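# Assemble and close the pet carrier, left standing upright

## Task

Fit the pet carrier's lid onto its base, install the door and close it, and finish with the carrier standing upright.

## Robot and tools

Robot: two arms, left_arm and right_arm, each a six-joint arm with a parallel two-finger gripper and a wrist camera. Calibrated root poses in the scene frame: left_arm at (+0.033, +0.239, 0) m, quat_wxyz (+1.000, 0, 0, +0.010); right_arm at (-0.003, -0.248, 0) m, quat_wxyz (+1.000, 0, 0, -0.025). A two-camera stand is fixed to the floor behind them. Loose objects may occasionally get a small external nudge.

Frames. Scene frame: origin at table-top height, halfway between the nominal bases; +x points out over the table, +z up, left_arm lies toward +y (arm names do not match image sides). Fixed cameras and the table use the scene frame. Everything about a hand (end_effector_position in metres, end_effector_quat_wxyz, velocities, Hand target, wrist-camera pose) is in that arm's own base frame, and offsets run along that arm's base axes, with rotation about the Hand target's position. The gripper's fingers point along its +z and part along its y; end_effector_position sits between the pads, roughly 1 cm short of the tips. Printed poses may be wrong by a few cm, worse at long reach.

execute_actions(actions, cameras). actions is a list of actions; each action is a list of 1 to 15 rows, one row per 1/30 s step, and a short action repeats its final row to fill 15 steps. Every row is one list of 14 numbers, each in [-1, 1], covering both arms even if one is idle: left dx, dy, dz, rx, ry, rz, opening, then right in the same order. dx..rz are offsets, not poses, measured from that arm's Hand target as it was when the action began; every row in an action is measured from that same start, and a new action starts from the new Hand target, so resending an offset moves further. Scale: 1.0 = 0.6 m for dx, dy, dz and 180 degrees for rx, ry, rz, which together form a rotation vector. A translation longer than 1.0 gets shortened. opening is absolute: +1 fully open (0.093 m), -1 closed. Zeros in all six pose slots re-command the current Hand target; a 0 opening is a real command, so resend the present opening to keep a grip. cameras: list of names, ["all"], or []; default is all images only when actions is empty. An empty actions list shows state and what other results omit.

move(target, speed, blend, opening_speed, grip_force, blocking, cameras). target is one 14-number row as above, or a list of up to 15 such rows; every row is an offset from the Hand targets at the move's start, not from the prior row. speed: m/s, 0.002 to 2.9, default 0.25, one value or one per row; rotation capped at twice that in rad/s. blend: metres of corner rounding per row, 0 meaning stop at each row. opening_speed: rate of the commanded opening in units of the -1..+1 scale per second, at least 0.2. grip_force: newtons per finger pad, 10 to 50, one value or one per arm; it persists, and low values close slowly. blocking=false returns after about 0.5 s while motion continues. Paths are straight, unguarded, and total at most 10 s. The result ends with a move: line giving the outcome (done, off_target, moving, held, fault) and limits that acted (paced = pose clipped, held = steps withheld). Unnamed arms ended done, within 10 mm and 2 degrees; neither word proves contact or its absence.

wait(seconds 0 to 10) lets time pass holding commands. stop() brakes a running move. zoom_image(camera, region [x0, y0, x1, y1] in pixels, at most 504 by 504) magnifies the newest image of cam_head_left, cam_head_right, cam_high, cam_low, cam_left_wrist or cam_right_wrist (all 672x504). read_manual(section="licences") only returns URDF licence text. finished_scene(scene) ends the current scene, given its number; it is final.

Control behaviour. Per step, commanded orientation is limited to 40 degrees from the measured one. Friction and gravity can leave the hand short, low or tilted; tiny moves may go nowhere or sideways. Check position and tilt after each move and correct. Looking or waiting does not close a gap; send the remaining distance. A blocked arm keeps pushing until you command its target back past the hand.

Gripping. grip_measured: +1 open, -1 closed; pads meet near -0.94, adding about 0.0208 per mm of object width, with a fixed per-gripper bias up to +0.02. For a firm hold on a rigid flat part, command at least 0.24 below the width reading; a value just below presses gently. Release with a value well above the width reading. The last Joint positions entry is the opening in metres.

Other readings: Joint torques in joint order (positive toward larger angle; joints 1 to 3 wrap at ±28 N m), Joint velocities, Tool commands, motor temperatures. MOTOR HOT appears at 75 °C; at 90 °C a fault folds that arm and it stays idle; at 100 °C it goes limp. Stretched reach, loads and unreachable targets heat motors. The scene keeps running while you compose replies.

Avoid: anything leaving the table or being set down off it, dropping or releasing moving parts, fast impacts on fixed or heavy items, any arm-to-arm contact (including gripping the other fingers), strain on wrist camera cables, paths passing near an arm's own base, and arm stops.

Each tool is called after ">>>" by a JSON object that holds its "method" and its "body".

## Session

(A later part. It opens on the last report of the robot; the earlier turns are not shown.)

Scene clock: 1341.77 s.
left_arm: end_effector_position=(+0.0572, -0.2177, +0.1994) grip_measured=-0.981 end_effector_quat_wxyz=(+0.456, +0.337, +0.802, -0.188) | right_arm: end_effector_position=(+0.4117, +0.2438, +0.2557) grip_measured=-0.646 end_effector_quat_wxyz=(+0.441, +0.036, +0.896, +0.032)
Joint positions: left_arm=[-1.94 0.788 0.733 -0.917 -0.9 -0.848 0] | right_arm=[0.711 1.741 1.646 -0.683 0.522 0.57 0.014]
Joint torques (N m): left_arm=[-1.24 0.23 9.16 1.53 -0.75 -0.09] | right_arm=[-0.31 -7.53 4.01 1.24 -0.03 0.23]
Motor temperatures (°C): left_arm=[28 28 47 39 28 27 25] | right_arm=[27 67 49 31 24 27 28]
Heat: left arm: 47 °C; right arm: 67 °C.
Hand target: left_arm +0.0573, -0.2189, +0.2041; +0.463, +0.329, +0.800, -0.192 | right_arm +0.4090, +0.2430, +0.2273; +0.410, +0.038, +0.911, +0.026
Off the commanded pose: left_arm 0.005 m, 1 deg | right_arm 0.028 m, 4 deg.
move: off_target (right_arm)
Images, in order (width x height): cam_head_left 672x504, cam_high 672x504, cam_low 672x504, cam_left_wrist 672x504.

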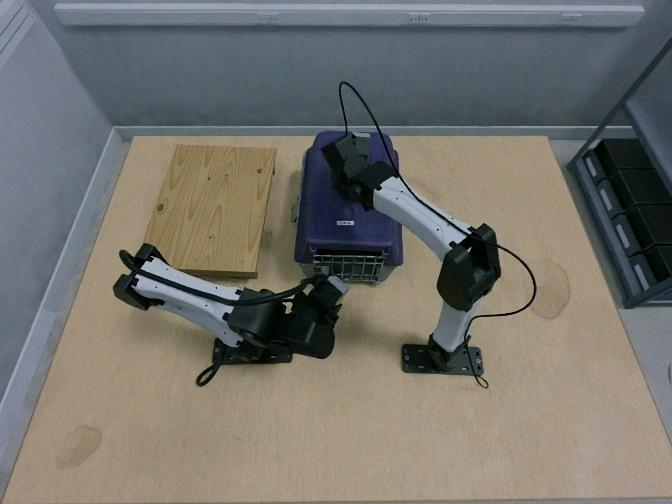

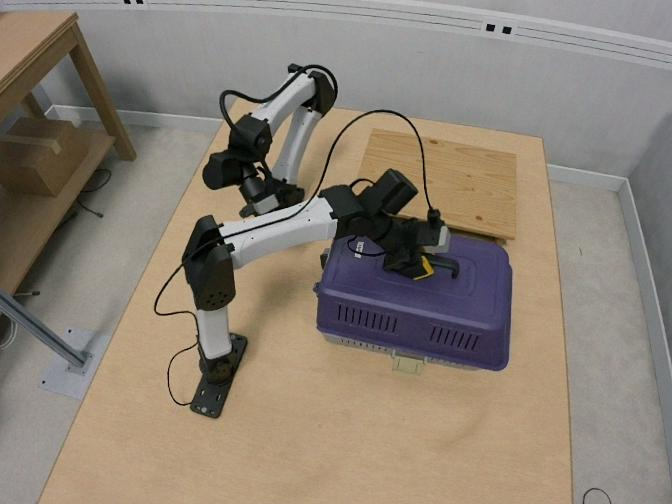

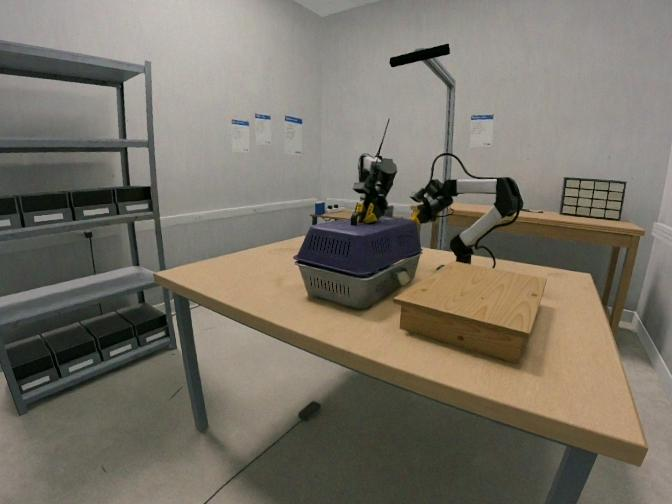

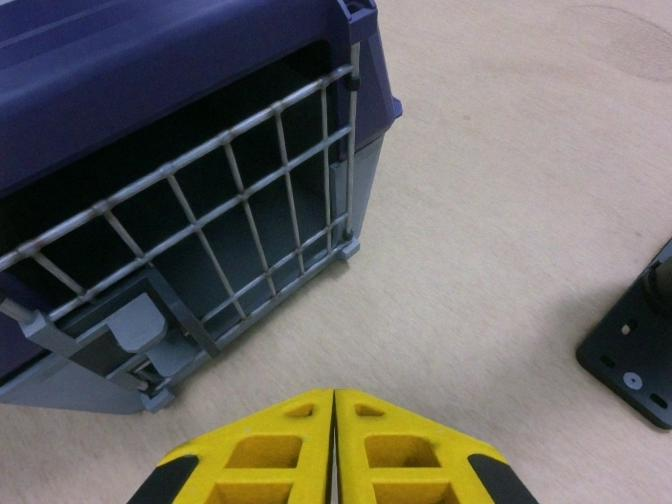

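>>> {"method": "move", "body": {"target": [0,0,0,0,0,0,-1,0.0,0.0,0,-0.025,0.0,0.0,-0.98], "cameras": ["cam_left_wrist","cam_low","cam_head_left","cam_high"], "speed": 0.05}}

>>> {"method": "zoom_image", "body": {"camera": "cam_low", "region": [290, 240, 430, 320]}}

>>> {"method": "zoom_image", "body": {"camera": "cam_left_wrist", "region": [270, 0, 520, 200]}}

Scene clock: 1366.17 s.
left_arm: end_effector_position=(+0.0572, -0.2177, +0.1994) grip_measured=-0.981 end_effector_quat_wxyz=(+0.456, +0.337, +0.802, -0.188) | right_arm: end_effector_position=(+0.4118, +0.2443, +0.2545) grip_measured=-0.646 end_effector_quat_wxyz=(+0.443, +0.030, +0.896, +0.016)
Joint positions: left_arm=[-1.94 0.788 0.733 -0.917 -0.9 -0.848 0] | right_arm=[0.721 1.755 1.659 -0.697 0.551 0.556 0.014]
Joint torques (N m): left_arm=[-1.24 0.24 9.14 1.52 -0.75 -0.09] | right_arm=[0.35 -6.26 6.39 0.93 0.23 0.04]
Motor temperatures (°C): left_arm=[28 28 48 39 28 27 25] | right_arm=[27 62 48 31 24 27 28]
Heat: left arm: 48 °C; right arm: 62 °C.
Hand target: left_arm +0.0573, -0.2189, +0.2041; +0.463, +0.329, +0.800, -0.192 | right_arm +0.4090, +0.2429, +0.2273; +0.411, +0.022, +0.911, -0.010
Off the commanded pose: left_arm 0.005 m, 1 deg | right_arm 0.027 m, 5 deg.
move: off_target (right_arm)
Images, in order (width x height): cam_head_left 672x504, cam_high 672x504, cam_low 672x504, cam_left_wrist 672x504.

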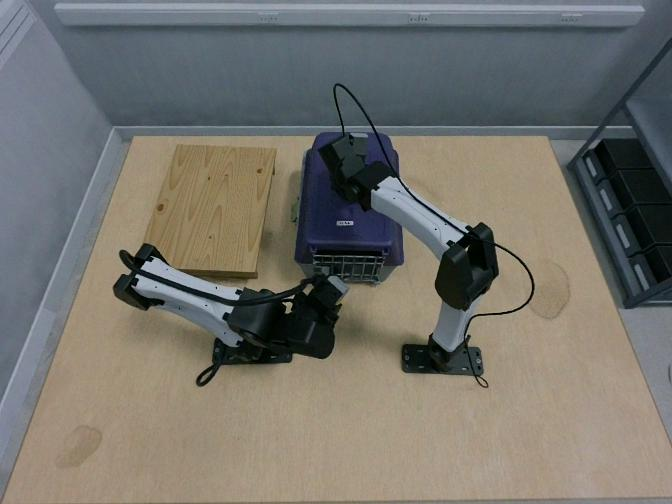

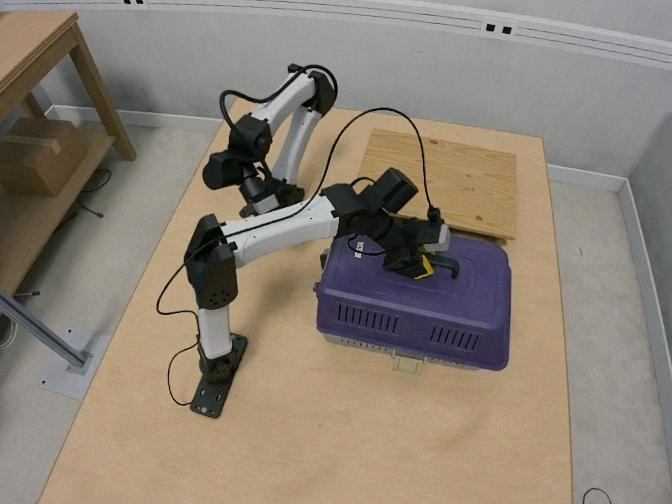

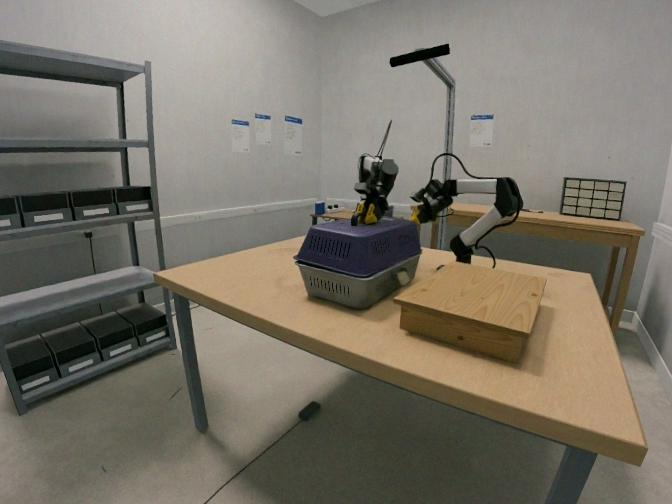

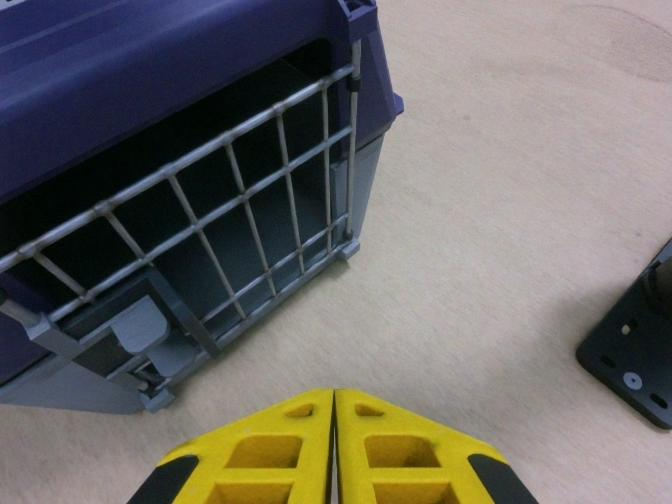

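Scaled by 3.600 from the camera's 672x504 image, which has a finer 960x720 frame.

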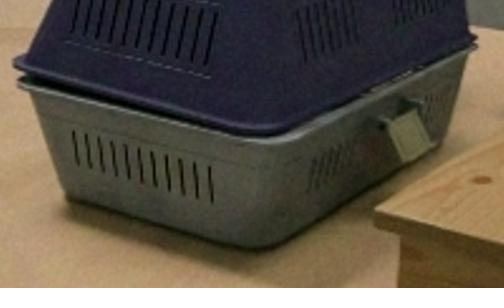

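Scaled by 2.016 from the camera's 672x504 image, which has a finer 960x720 frame.

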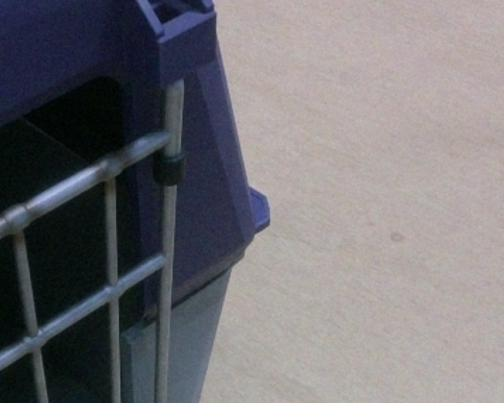

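>>> {"method": "move", "body": {"target": [0,0,0,0,0,0,-1,-0.03,0.01,0.02,0,0.01,0.0,-0.98], "cameras": ["cam_left_wrist","cam_low","cam_head_left","cam_high"], "speed": 0.05}}

>>> {"method": "zoom_image", "body": {"camera": "cam_low", "region": [290, 240, 430, 320]}}

>>> {"method": "zoom_image", "body": {"camera": "cam_left_wrist", "region": [270, 0, 520, 200]}}

>>> {"method": "zoom_image", "body": {"camera": "cam_high", "region": [270, 200, 530, 380]}}

Scene clock: 1380.30 s.
left_arm: end_effector_position=(+0.0572, -0.2177, +0.1994) grip_measured=-0.981 end_effector_quat_wxyz=(+0.456, +0.337, +0.802, -0.188) | right_arm: end_effector_position=(+0.4031, +0.2462, +0.2548) grip_measured=-0.646 end_effector_quat_wxyz=(+0.425, +0.035, +0.904, +0.009)
Joint positions: left_arm=[-1.94 0.788 0.733 -0.917 -0.9 -0.848 0] | right_arm=[0.737 1.771 1.714 -0.792 0.555 0.602 0.014]
Joint torques (N m): left_arm=[-1.24 0.23 9.17 1.52 -0.75 -0.09] | right_arm=[2.09 -8.06 7.3 0.62 0.27 0.08]
Motor temperatures (°C): left_arm=[28 28 48 39 29 27 25] | right_arm=[27 59 49 30 24 27 28]
Heat: left arm: 48 °C; right arm: 59 °C.
Hand target: left_arm +0.0573, -0.2189, +0.2041; +0.463, +0.329, +0.800, -0.192 | right_arm +0.3910, +0.2490, +0.2392; +0.396, +0.022, +0.918, -0.010
Off the commanded pose: left_arm 0.005 m, 1 deg | right_arm 0.020 m, 5 deg.
move: off_target (right_arm)
Images, in order (width x height): cam_head_left 672x504, cam_high 672x504, cam_low 672x504, cam_left_wrist 672x504.

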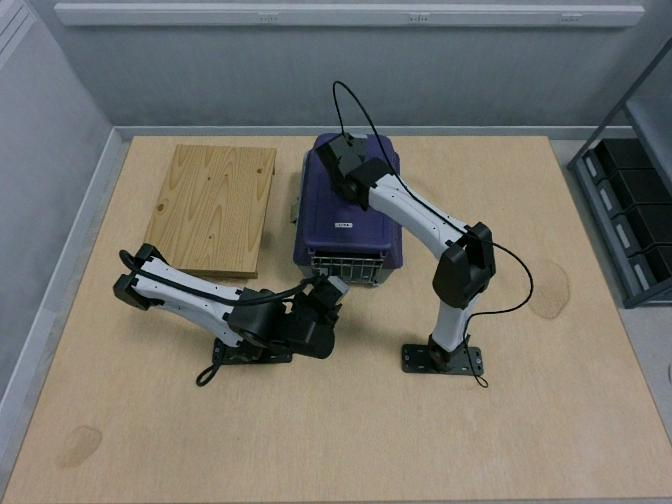

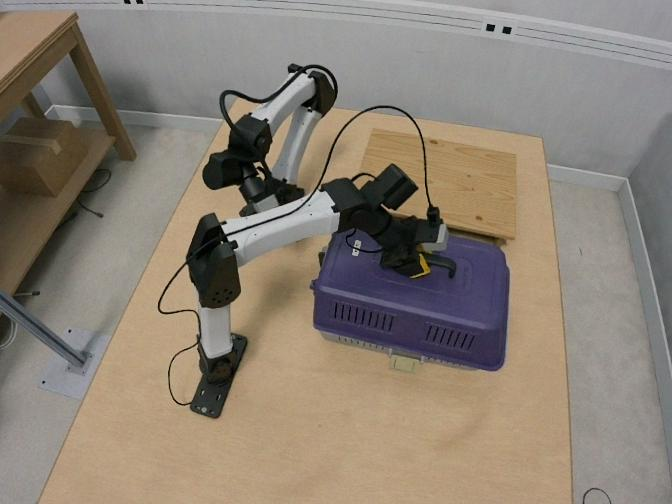

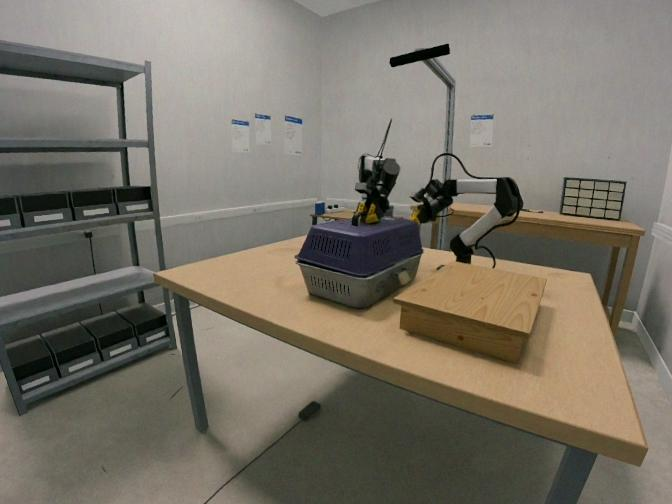

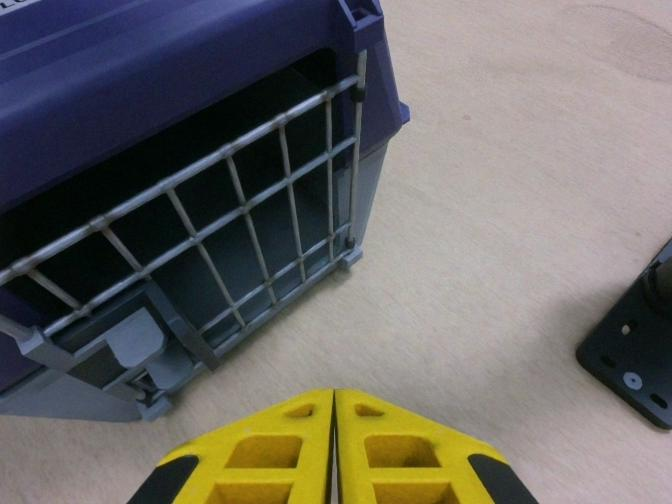

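Scaled by 3.600 from the camera's 672x504 image, which has a finer 960x720 frame.

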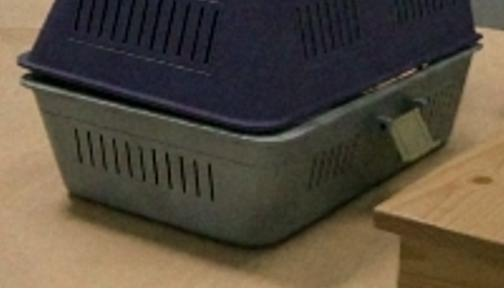

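Scaled by 2.016 from the camera's 672x504 image, which has a finer 960x720 frame.

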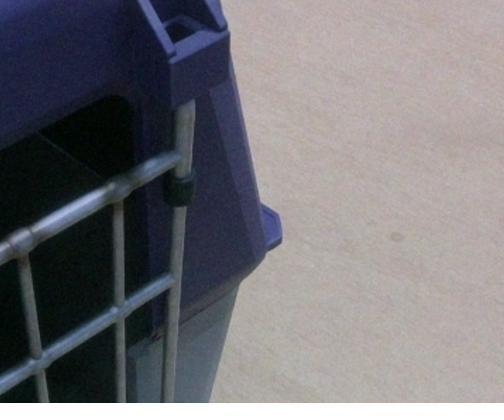

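Scaled by 1.938 from the camera's 672x504 image, which has a finer 960x720 frame.

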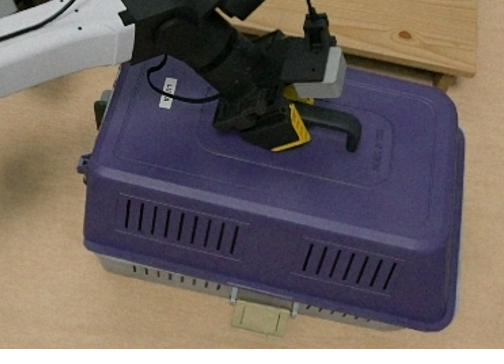

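>>> {"method": "zoom_image", "body": {"camera": "cam_low", "region": [290, 255, 360, 300]}}

>>> {"method": "zoom_image", "body": {"camera": "cam_low", "region": [360, 240, 430, 290]}}

>>> {"method": "zoom_image", "body": {"camera": "cam_high", "region": [310, 310, 430, 380]}}

>>> {"method": "zoom_image", "body": {"camera": "cam_left_wrist", "region": [0, 250, 200, 420]}}

>>> {"method": "zoom_image", "body": {"camera": "cam_left_wrist", "region": [330, 60, 430, 200]}}

Scaled by 7.200 from the camera's 672x504 image, which has a finer 960x720 frame.

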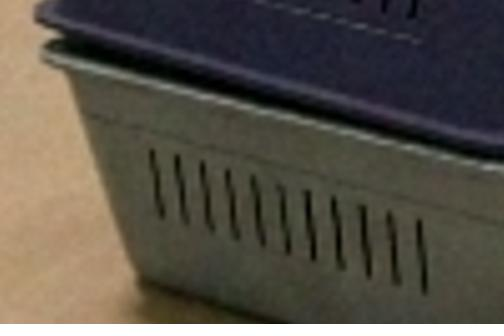

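Scaled by 7.200 from the camera's 672x504 image, which has a finer 960x720 frame.

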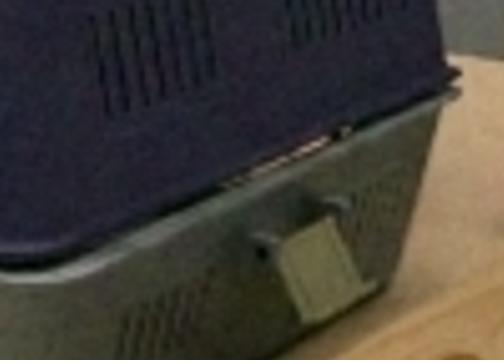

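Scaled by 4.200 from the camera's 672x504 image, which has a finer 960x720 frame.

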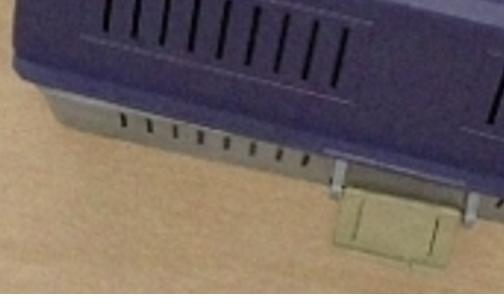

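Scaled by 2.520 from the camera's 672x504 image, which has a finer 960x720 frame.

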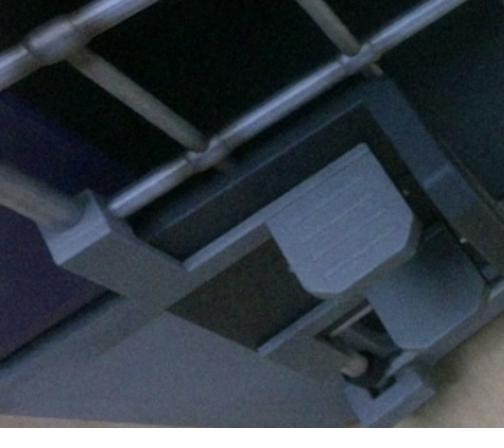

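Scaled by 3.600 from the camera's 672x504 image, which has a finer 960x720 frame.

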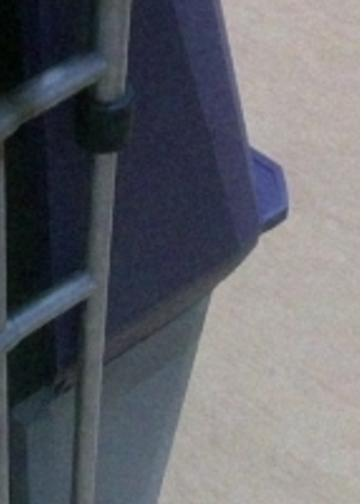

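>>> {"method": "move", "body": {"target": [0,0,0,0,0,0,-1,0.02,-0.005,0.026,0,0,0.0,-0.3], "opening_speed": 0.3, "cameras": ["cam_left_wrist","cam_low","cam_high","cam_right_wrist"], "speed": 0.05}}

>>> {"method": "zoom_image", "body": {"camera": "cam_low", "region": [290, 240, 430, 320]}}

>>> {"method": "zoom_image", "body": {"camera": "cam_left_wrist", "region": [270, 0, 520, 200]}}

Scene clock: 1411.70 s.
left_arm: end_effector_position=(+0.0572, -0.2177, +0.1994) grip_measured=-0.981 end_effector_quat_wxyz=(+0.456, +0.337, +0.802, -0.188) | right_arm: end_effector_position=(+0.4012, +0.2460, +0.2529) grip_measured=-0.302 end_effector_quat_wxyz=(+0.398, +0.025, +0.917, -0.009)
Joint positions: left_arm=[-1.94 0.788 0.733 -0.917 -0.9 -0.848 0] | right_arm=[0.736 1.821 1.811 -0.913 0.543 0.603 0.031]
Joint torques (N m): left_arm=[-1.24 0.23 9.16 1.53 -0.75 -0.09] | right_arm=[-0.08 -9.22 8.16 1.12 0.23 -0.19]
Motor temperatures (°C): left_arm=[28 28 48 38 29 27 25] | right_arm=[27 59 52 28 24 27 28]
Heat: left arm: 48 °C; right arm: 59 °C.
Hand target: left_arm +0.0573, -0.2189, +0.2041; +0.463, +0.329, +0.800, -0.192 | right_arm +0.4030, +0.2460, +0.2549; +0.397, +0.022, +0.918, -0.010
Off the commanded pose: left_arm 0.005 m, 1 deg | right_arm 0.003 m, 0 deg.
move: done
Images, in order (width x height): cam_high 672x504, cam_low 672x504, cam_left_wrist 672x504, cam_right_wrist 672x504.

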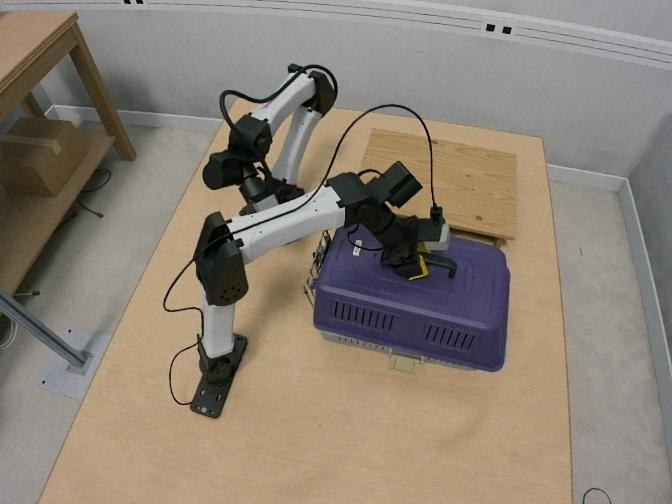

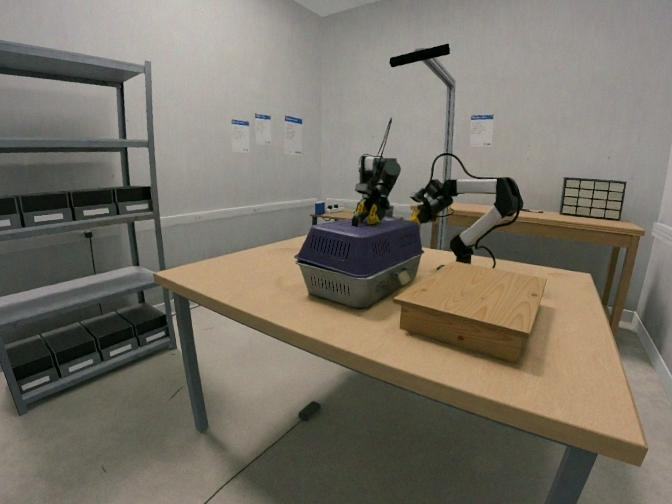

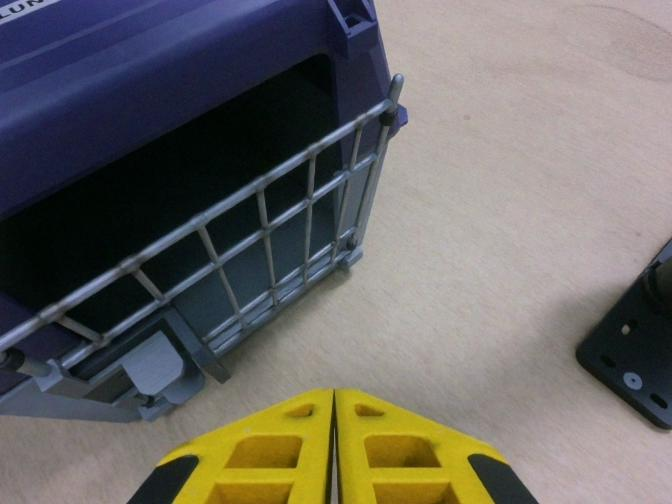

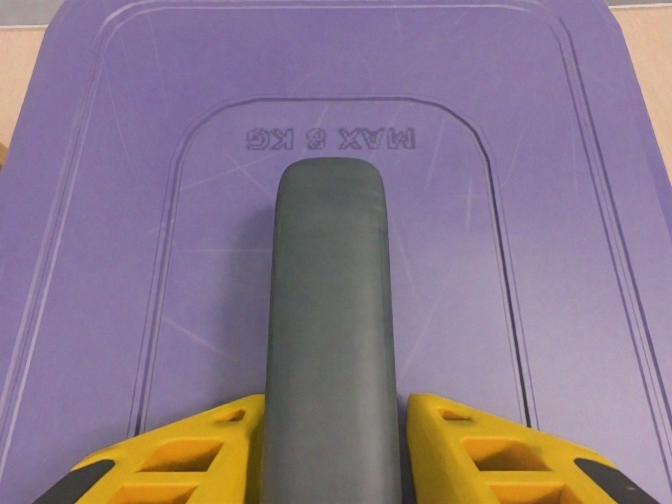

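Scaled by 3.600 from the camera's 672x504 image, which has a finer 960x720 frame.

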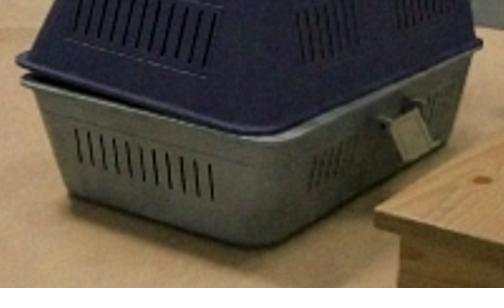

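Scaled by 2.016 from the camera's 672x504 image, which has a finer 960x720 frame.

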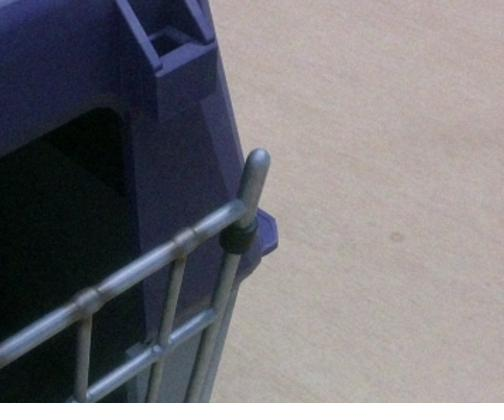

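>>> {"method": "move", "body": {"target": [0,0,0,0,0,0,-1,0.0,0.0,0.0,0,0,0.0,-0.98], "opening_speed": 0.5}}

>>> {"method": "move", "body": {"target": [0,0,0,0,0,0,-1,0.0,0.0,0.05,0,0,0.007,-0.98], "cameras": ["cam_low","cam_high","cam_head_left","cam_left_wrist"], "speed": 0.08}}

>>> {"method": "zoom_image", "body": {"camera": "cam_low", "region": [280, 230, 440, 320]}}

>>> {"method": "zoom_image", "body": {"camera": "cam_head_left", "region": [285, 225, 415, 295]}}

Scene clock: 1434.63 s.
left_arm: end_effector_position=(+0.0572, -0.2177, +0.1994) grip_measured=-0.981 end_effector_quat_wxyz=(+0.456, +0.337, +0.802, -0.188) | right_arm: end_effector_position=(+0.4012, +0.2460, +0.2529) grip_measured=-0.639 end_effector_quat_wxyz=(+0.398, +0.024, +0.917, -0.009)
Joint positions: left_arm=[-1.94 0.788 0.733 -0.917 -0.9 -0.848 0] | right_arm=[0.736 1.821 1.811 -0.913 0.543 0.602 0.015]
Joint torques (N m): left_arm=[-1.24 0.23 9.16 1.52 -0.75 -0.09] | right_arm=[-0.09 -9.22 8.17 1.11 0.24 -0.17]
Motor temperatures (°C): left_arm=[28 28 48 38 29 27 25] | right_arm=[27 60 54 29 24 27 27]
Heat: left arm: 48 °C; right arm: 60 °C.
Hand target: left_arm +0.0573, -0.2189, +0.2041; +0.463, +0.329, +0.800, -0.192 | right_arm +0.4029, +0.2460, +0.2549; +0.396, +0.022, +0.918, -0.010
Off the commanded pose: left_arm 0.005 m, 1 deg | right_arm 0.003 m, 0 deg.
move: done

Scene clock: 1435.80 s.
left_arm: end_effector_position=(+0.0572, -0.2177, +0.1994) grip_measured=-0.981 end_effector_quat_wxyz=(+0.456, +0.337, +0.802, -0.188) | right_arm: end_effector_position=(+0.3935, +0.2455, +0.2630) grip_measured=-0.645 end_effector_quat_wxyz=(+0.368, +0.001, +0.930, -0.020)
Joint positions: left_arm=[-1.94 0.788 0.733 -0.917 -0.9 -0.848 0] | right_arm=[0.735 1.861 1.947 -1.072 0.508 0.582 0.014]
Joint torques (N m): left_arm=[-1.24 0.23 9.14 1.53 -0.76 -0.09] | right_arm=[-0.43 -10.77 9.48 1.41 0.4 -0.2]
Motor temperatures (°C): left_arm=[28 28 48 38 29 27 25] | right_arm=[27 61 54 29 24 27 27]
Heat: left arm: 48 °C; right arm: 61 °C.
Hand target: left_arm +0.0573, -0.2189, +0.2041; +0.463, +0.329, +0.800, -0.192 | right_arm +0.4029, +0.2460, +0.2851; +0.397, +0.012, +0.918, -0.005
Off the commanded pose: left_arm 0.005 m, 1 deg | right_arm 0.024 m, 4 deg.
move: off_target (right_arm)
Images, in order (width x height): cam_head_left 672x504, cam_high 672x504, cam_low 672x504, cam_left_wrist 672x504.

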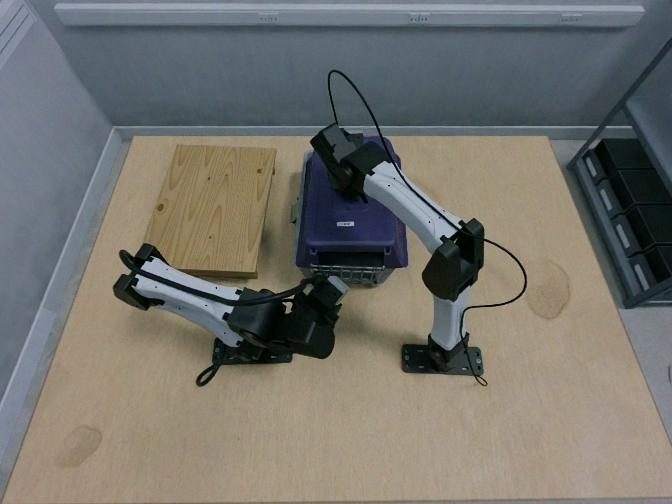

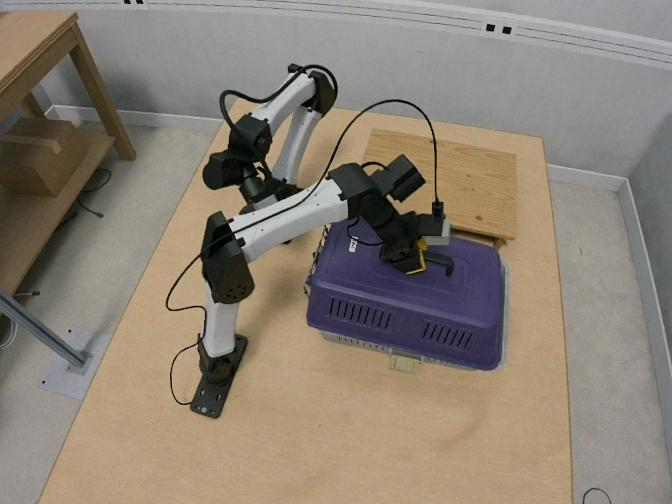

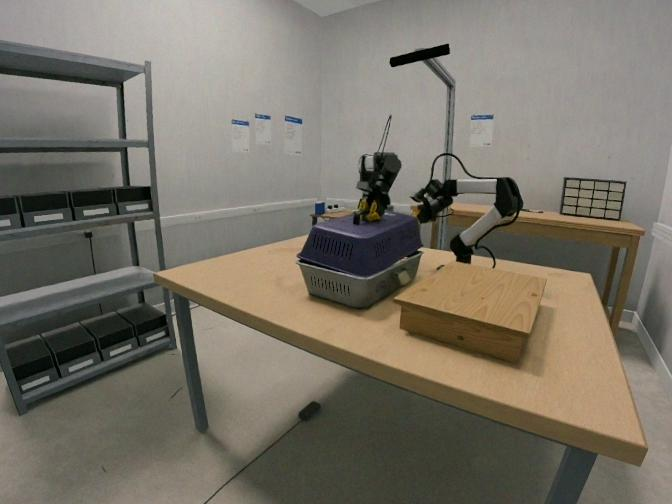

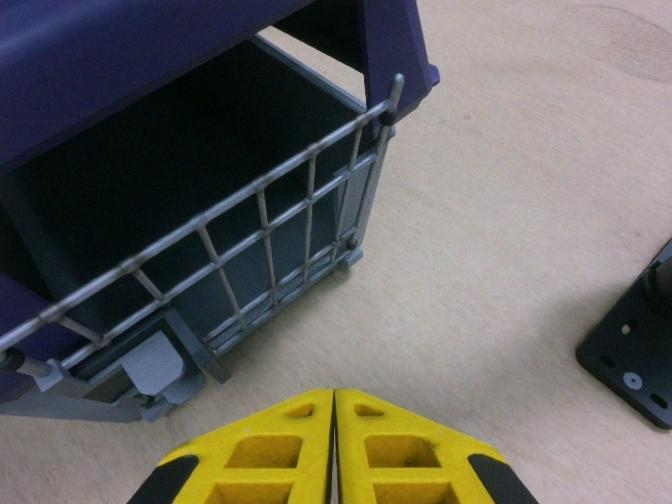

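Scaled by 3.150 from the camera's 672x504 image, which has a finer 960x720 frame.

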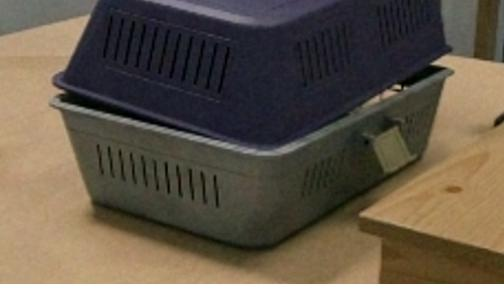

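Scaled by 3.877 from the camera's 672x504 image, which has a finer 960x720 frame.

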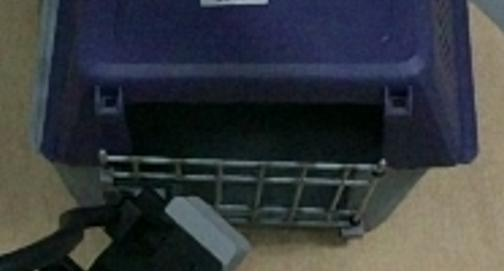

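>>> {"method": "move", "body": {"target": [0,0,0,0,0,0,-1,0.008,0.010,0.035,0,-0.02,0.0,-0.98], "cameras": ["cam_low","cam_high","cam_head_left"], "speed": 0.08}}

>>> {"method": "zoom_image", "body": {"camera": "cam_low", "region": [280, 180, 440, 320]}}

>>> {"method": "zoom_image", "body": {"camera": "cam_head_left", "region": [285, 225, 415, 295]}}

>>> {"method": "zoom_image", "body": {"camera": "cam_high", "region": [270, 200, 530, 380]}}

Scene clock: 1451.20 s.
left_arm: end_effector_position=(+0.0572, -0.2177, +0.1994) grip_measured=-0.981 end_effector_quat_wxyz=(+0.456, +0.337, +0.802, -0.188) | right_arm: end_effector_position=(+0.4005, +0.2484, +0.2805) grip_measured=-0.645 end_effector_quat_wxyz=(+0.388, +0.003, +0.922, -0.015)
Joint positions: left_arm=[-1.94 0.788 0.733 -0.917 -0.9 -0.848 0] | right_arm=[0.735 1.876 2.012 -1.075 0.526 0.567 0.014]
Joint torques (N m): left_arm=[-1.25 0.23 9.16 1.53 -0.75 -0.09] | right_arm=[0.91 -10.84 9.55 1.55 0.62 -0.19]
Motor temperatures (°C): left_arm=[28 28 48 38 29 27 25] | right_arm=[27 62 54 30 24 27 28]
Heat: left arm: 48 °C; right arm: 62 °C.
Hand target: left_arm +0.0573, -0.2189, +0.2041; +0.463, +0.329, +0.800, -0.192 | right_arm +0.4077, +0.2521, +0.3058; +0.425, +0.012, +0.905, -0.005
Off the commanded pose: left_arm 0.005 m, 1 deg | right_arm 0.027 m, 5 deg.
move: off_target (right_arm)
Images, in order (width x height): cam_head_left 672x504, cam_high 672x504, cam_low 672x504.

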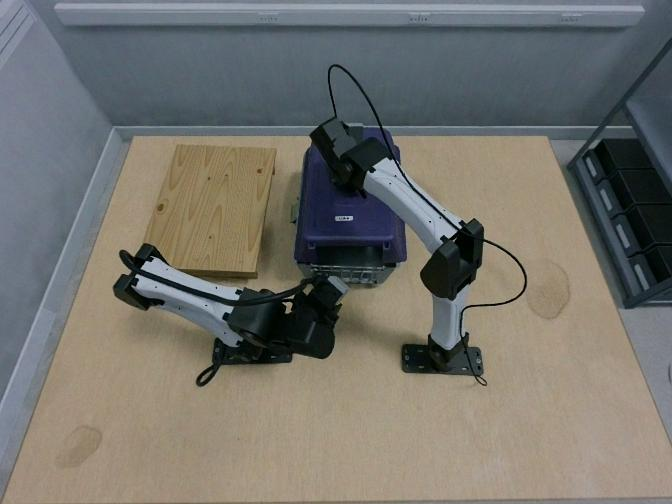

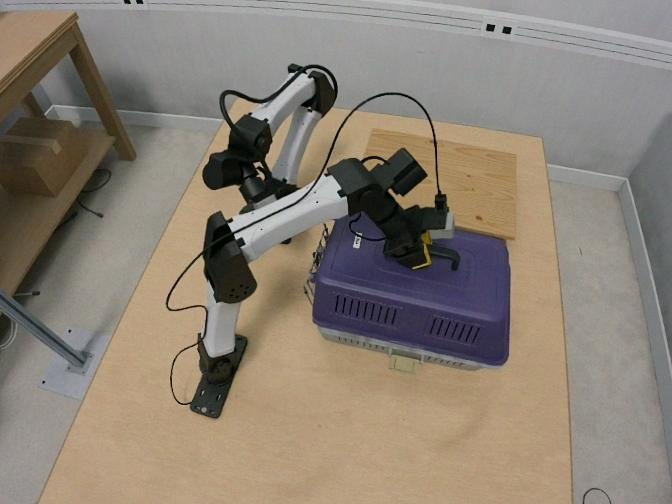

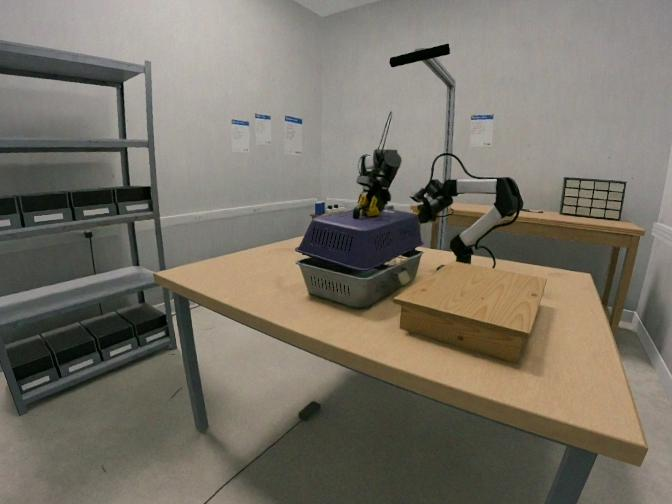

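Scaled by 3.150 from the camera's 672x504 image, which has a finer 960x720 frame.

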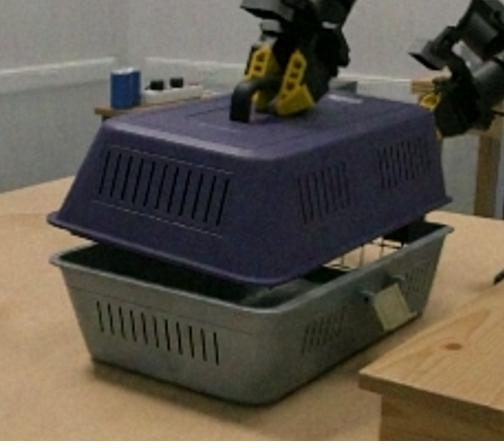

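Scaled by 3.877 from the camera's 672x504 image, which has a finer 960x720 frame.

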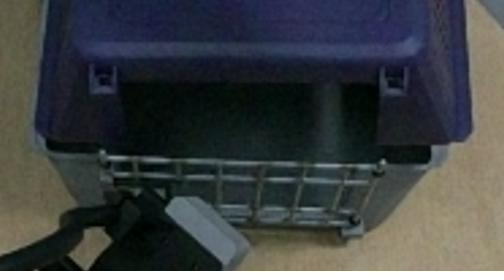

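Scaled by 1.938 from the camera's 672x504 image, which has a finer 960x720 frame.

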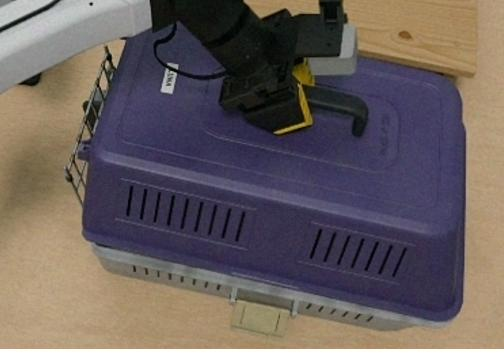

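>>> {"method": "move", "body": {"target": [0,0,0,0,0,0,-1,0.0,-0.001,0.008,0.018,0,0.0,-0.98], "cameras": ["cam_low","cam_high","cam_head_left"], "speed": 0.08}}

>>> {"method": "zoom_image", "body": {"camera": "cam_low", "region": [280, 180, 440, 320]}}

>>> {"method": "zoom_image", "body": {"camera": "cam_head_left", "region": [285, 225, 415, 295]}}

>>> {"method": "zoom_image", "body": {"camera": "cam_high", "region": [270, 200, 530, 380]}}

Scene clock: 1470.73 s.
left_arm: end_effector_position=(+0.0572, -0.2177, +0.1994) grip_measured=-0.981 end_effector_quat_wxyz=(+0.456, +0.337, +0.802, -0.188) | right_arm: end_effector_position=(+0.4000, +0.2509, +0.2799) grip_measured=-0.645 end_effector_quat_wxyz=(+0.386, +0.002, +0.923, -0.008)
Joint positions: left_arm=[-1.94 0.788 0.733 -0.917 -0.9 -0.848 0] | right_arm=[0.735 1.876 2.012 -1.072 0.511 0.568 0.014]
Joint torques (N m): left_arm=[-1.24 0.24 9.16 1.53 -0.75 -0.09] | right_arm=[-0.23 -12.7 8.47 1.71 0.37 -0.02]
Motor temperatures (°C): left_arm=[28 28 48 38 29 27 25] | right_arm=[27 63 58 31 24 27 28]
Heat: left arm: 48 °C; right arm: 63 °C.
Hand target: left_arm +0.0573, -0.2189, +0.2041; +0.463, +0.329, +0.800, -0.192 | right_arm +0.4077, +0.2515, +0.3106; +0.425, +0.024, +0.905, +0.020
Off the commanded pose: left_arm 0.005 m, 1 deg | right_arm 0.032 m, 6 deg.
move: off_target (right_arm)
Images, in order (width x height): cam_head_left 672x504, cam_high 672x504, cam_low 672x504.

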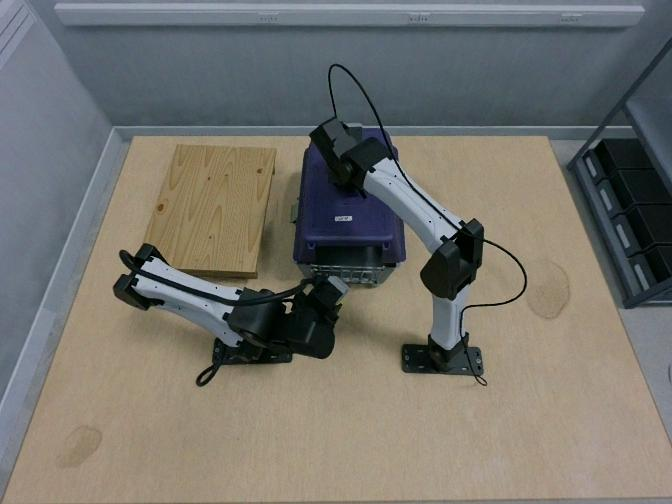

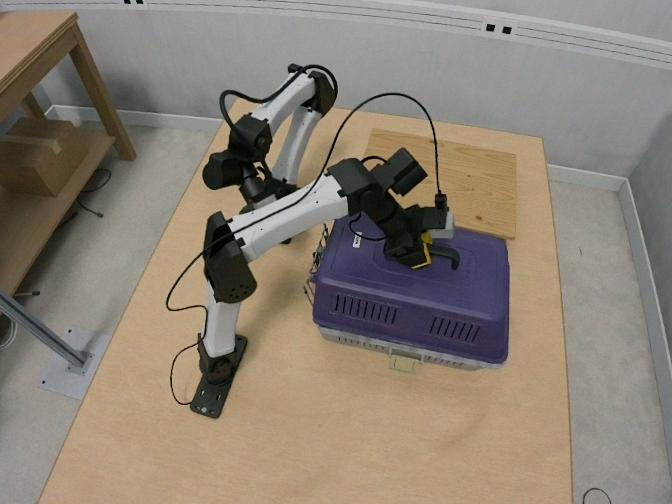

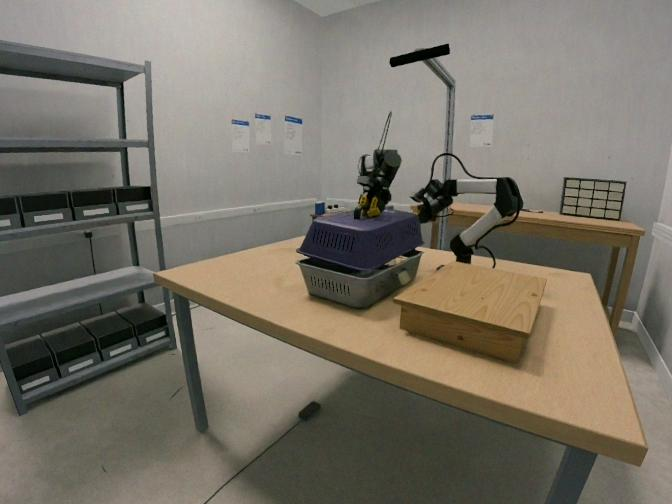

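Scaled by 3.150 from the camera's 672x504 image, which has a finer 960x720 frame.

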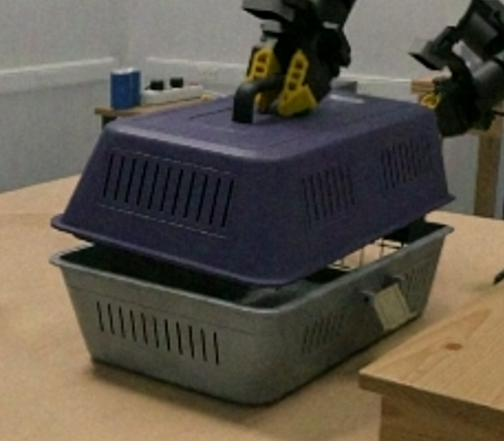

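Scaled by 3.877 from the camera's 672x504 image, which has a finer 960x720 frame.

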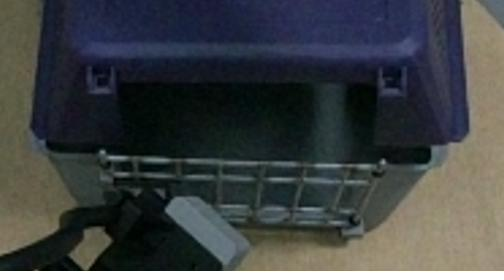

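Scaled by 1.938 from the camera's 672x504 image, which has a finer 960x720 frame.

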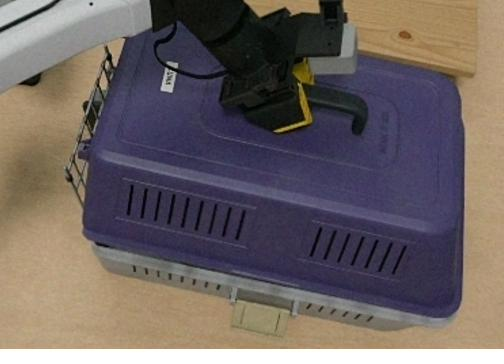

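>>> {"method": "move", "body": {"target": [0,0,0,0,0,0,-1,0.0,0.006,0.006,0.014,0,0.0,-0.98], "cameras": ["cam_low","cam_high","cam_head_left"], "speed": 0.08}}

>>> {"method": "zoom_image", "body": {"camera": "cam_low", "region": [280, 180, 440, 320]}}

>>> {"method": "zoom_image", "body": {"camera": "cam_head_left", "region": [285, 225, 415, 295]}}

Scene clock: 1479.57 s.
left_arm: end_effector_position=(+0.0572, -0.2177, +0.1994) grip_measured=-0.981 end_effector_quat_wxyz=(+0.456, +0.337, +0.802, -0.188) | right_arm: end_effector_position=(+0.3995, +0.2551, +0.2793) grip_measured=-0.645 end_effector_quat_wxyz=(+0.382, +0.009, +0.924, +0.008)
Joint positions: left_arm=[-1.94 0.788 0.733 -0.917 -0.9 -0.848 0] | right_arm=[0.735 1.876 2.012 -1.065 0.487 0.591 0.014]
Joint torques (N m): left_arm=[-1.24 0.24 9.16 1.53 -0.75 -0.09] | right_arm=[-0.4 -13.12 8.85 1.73 0.36 -0.06]
Motor temperatures (°C): left_arm=[28 28 48 38 29 27 25] | right_arm=[27 65 58 32 24 27 28]
Heat: left arm: 48 °C; right arm: 65 °C.
Hand target: left_arm +0.0573, -0.2189, +0.2041; +0.463, +0.329, +0.800, -0.192 | right_arm +0.4077, +0.2551, +0.3142; +0.424, +0.033, +0.904, +0.040
Off the commanded pose: left_arm 0.005 m, 1 deg | right_arm 0.036 m, 7 deg.
move: off_target (right_arm)
Images, in order (width x height): cam_head_left 672x504, cam_high 672x504, cam_low 672x504.

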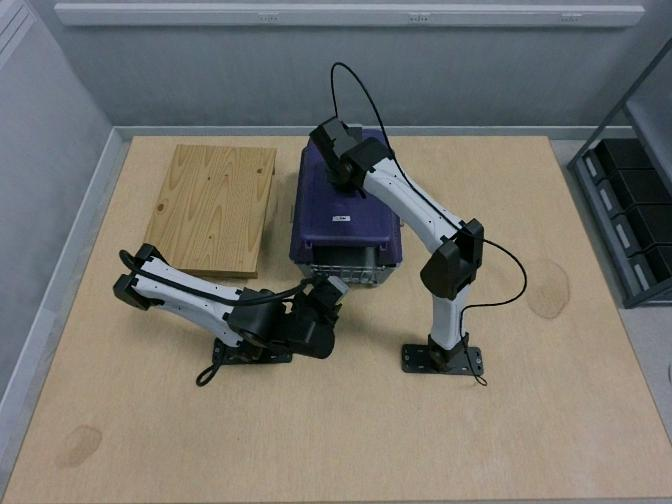

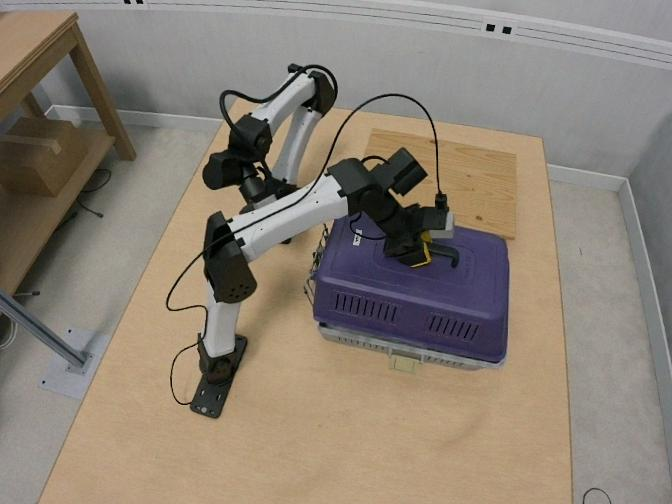

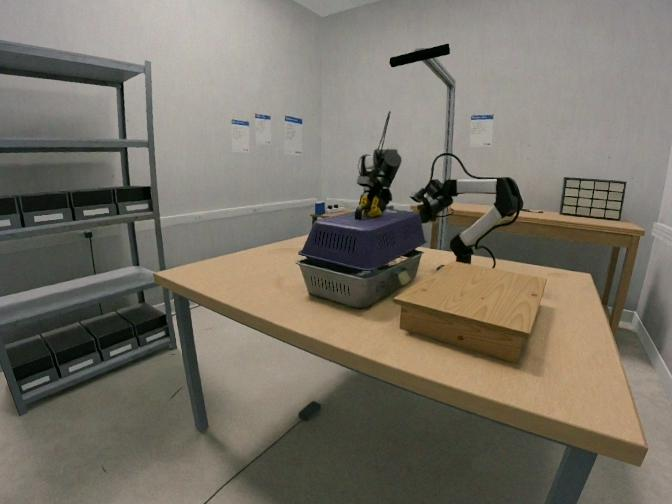

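Scaled by 3.150 from the camera's 672x504 image, which has a finer 960x720 frame.

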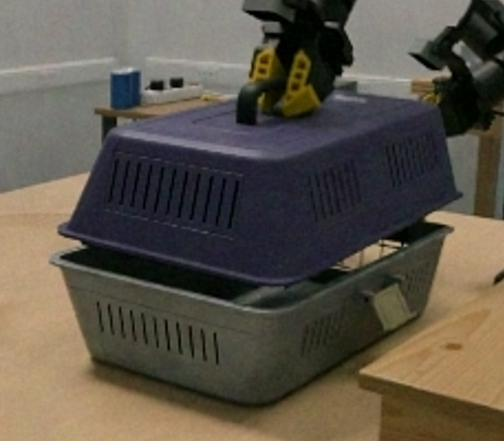

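Scaled by 3.877 from the camera's 672x504 image, which has a finer 960x720 frame.

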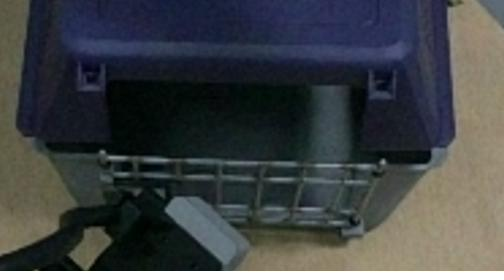

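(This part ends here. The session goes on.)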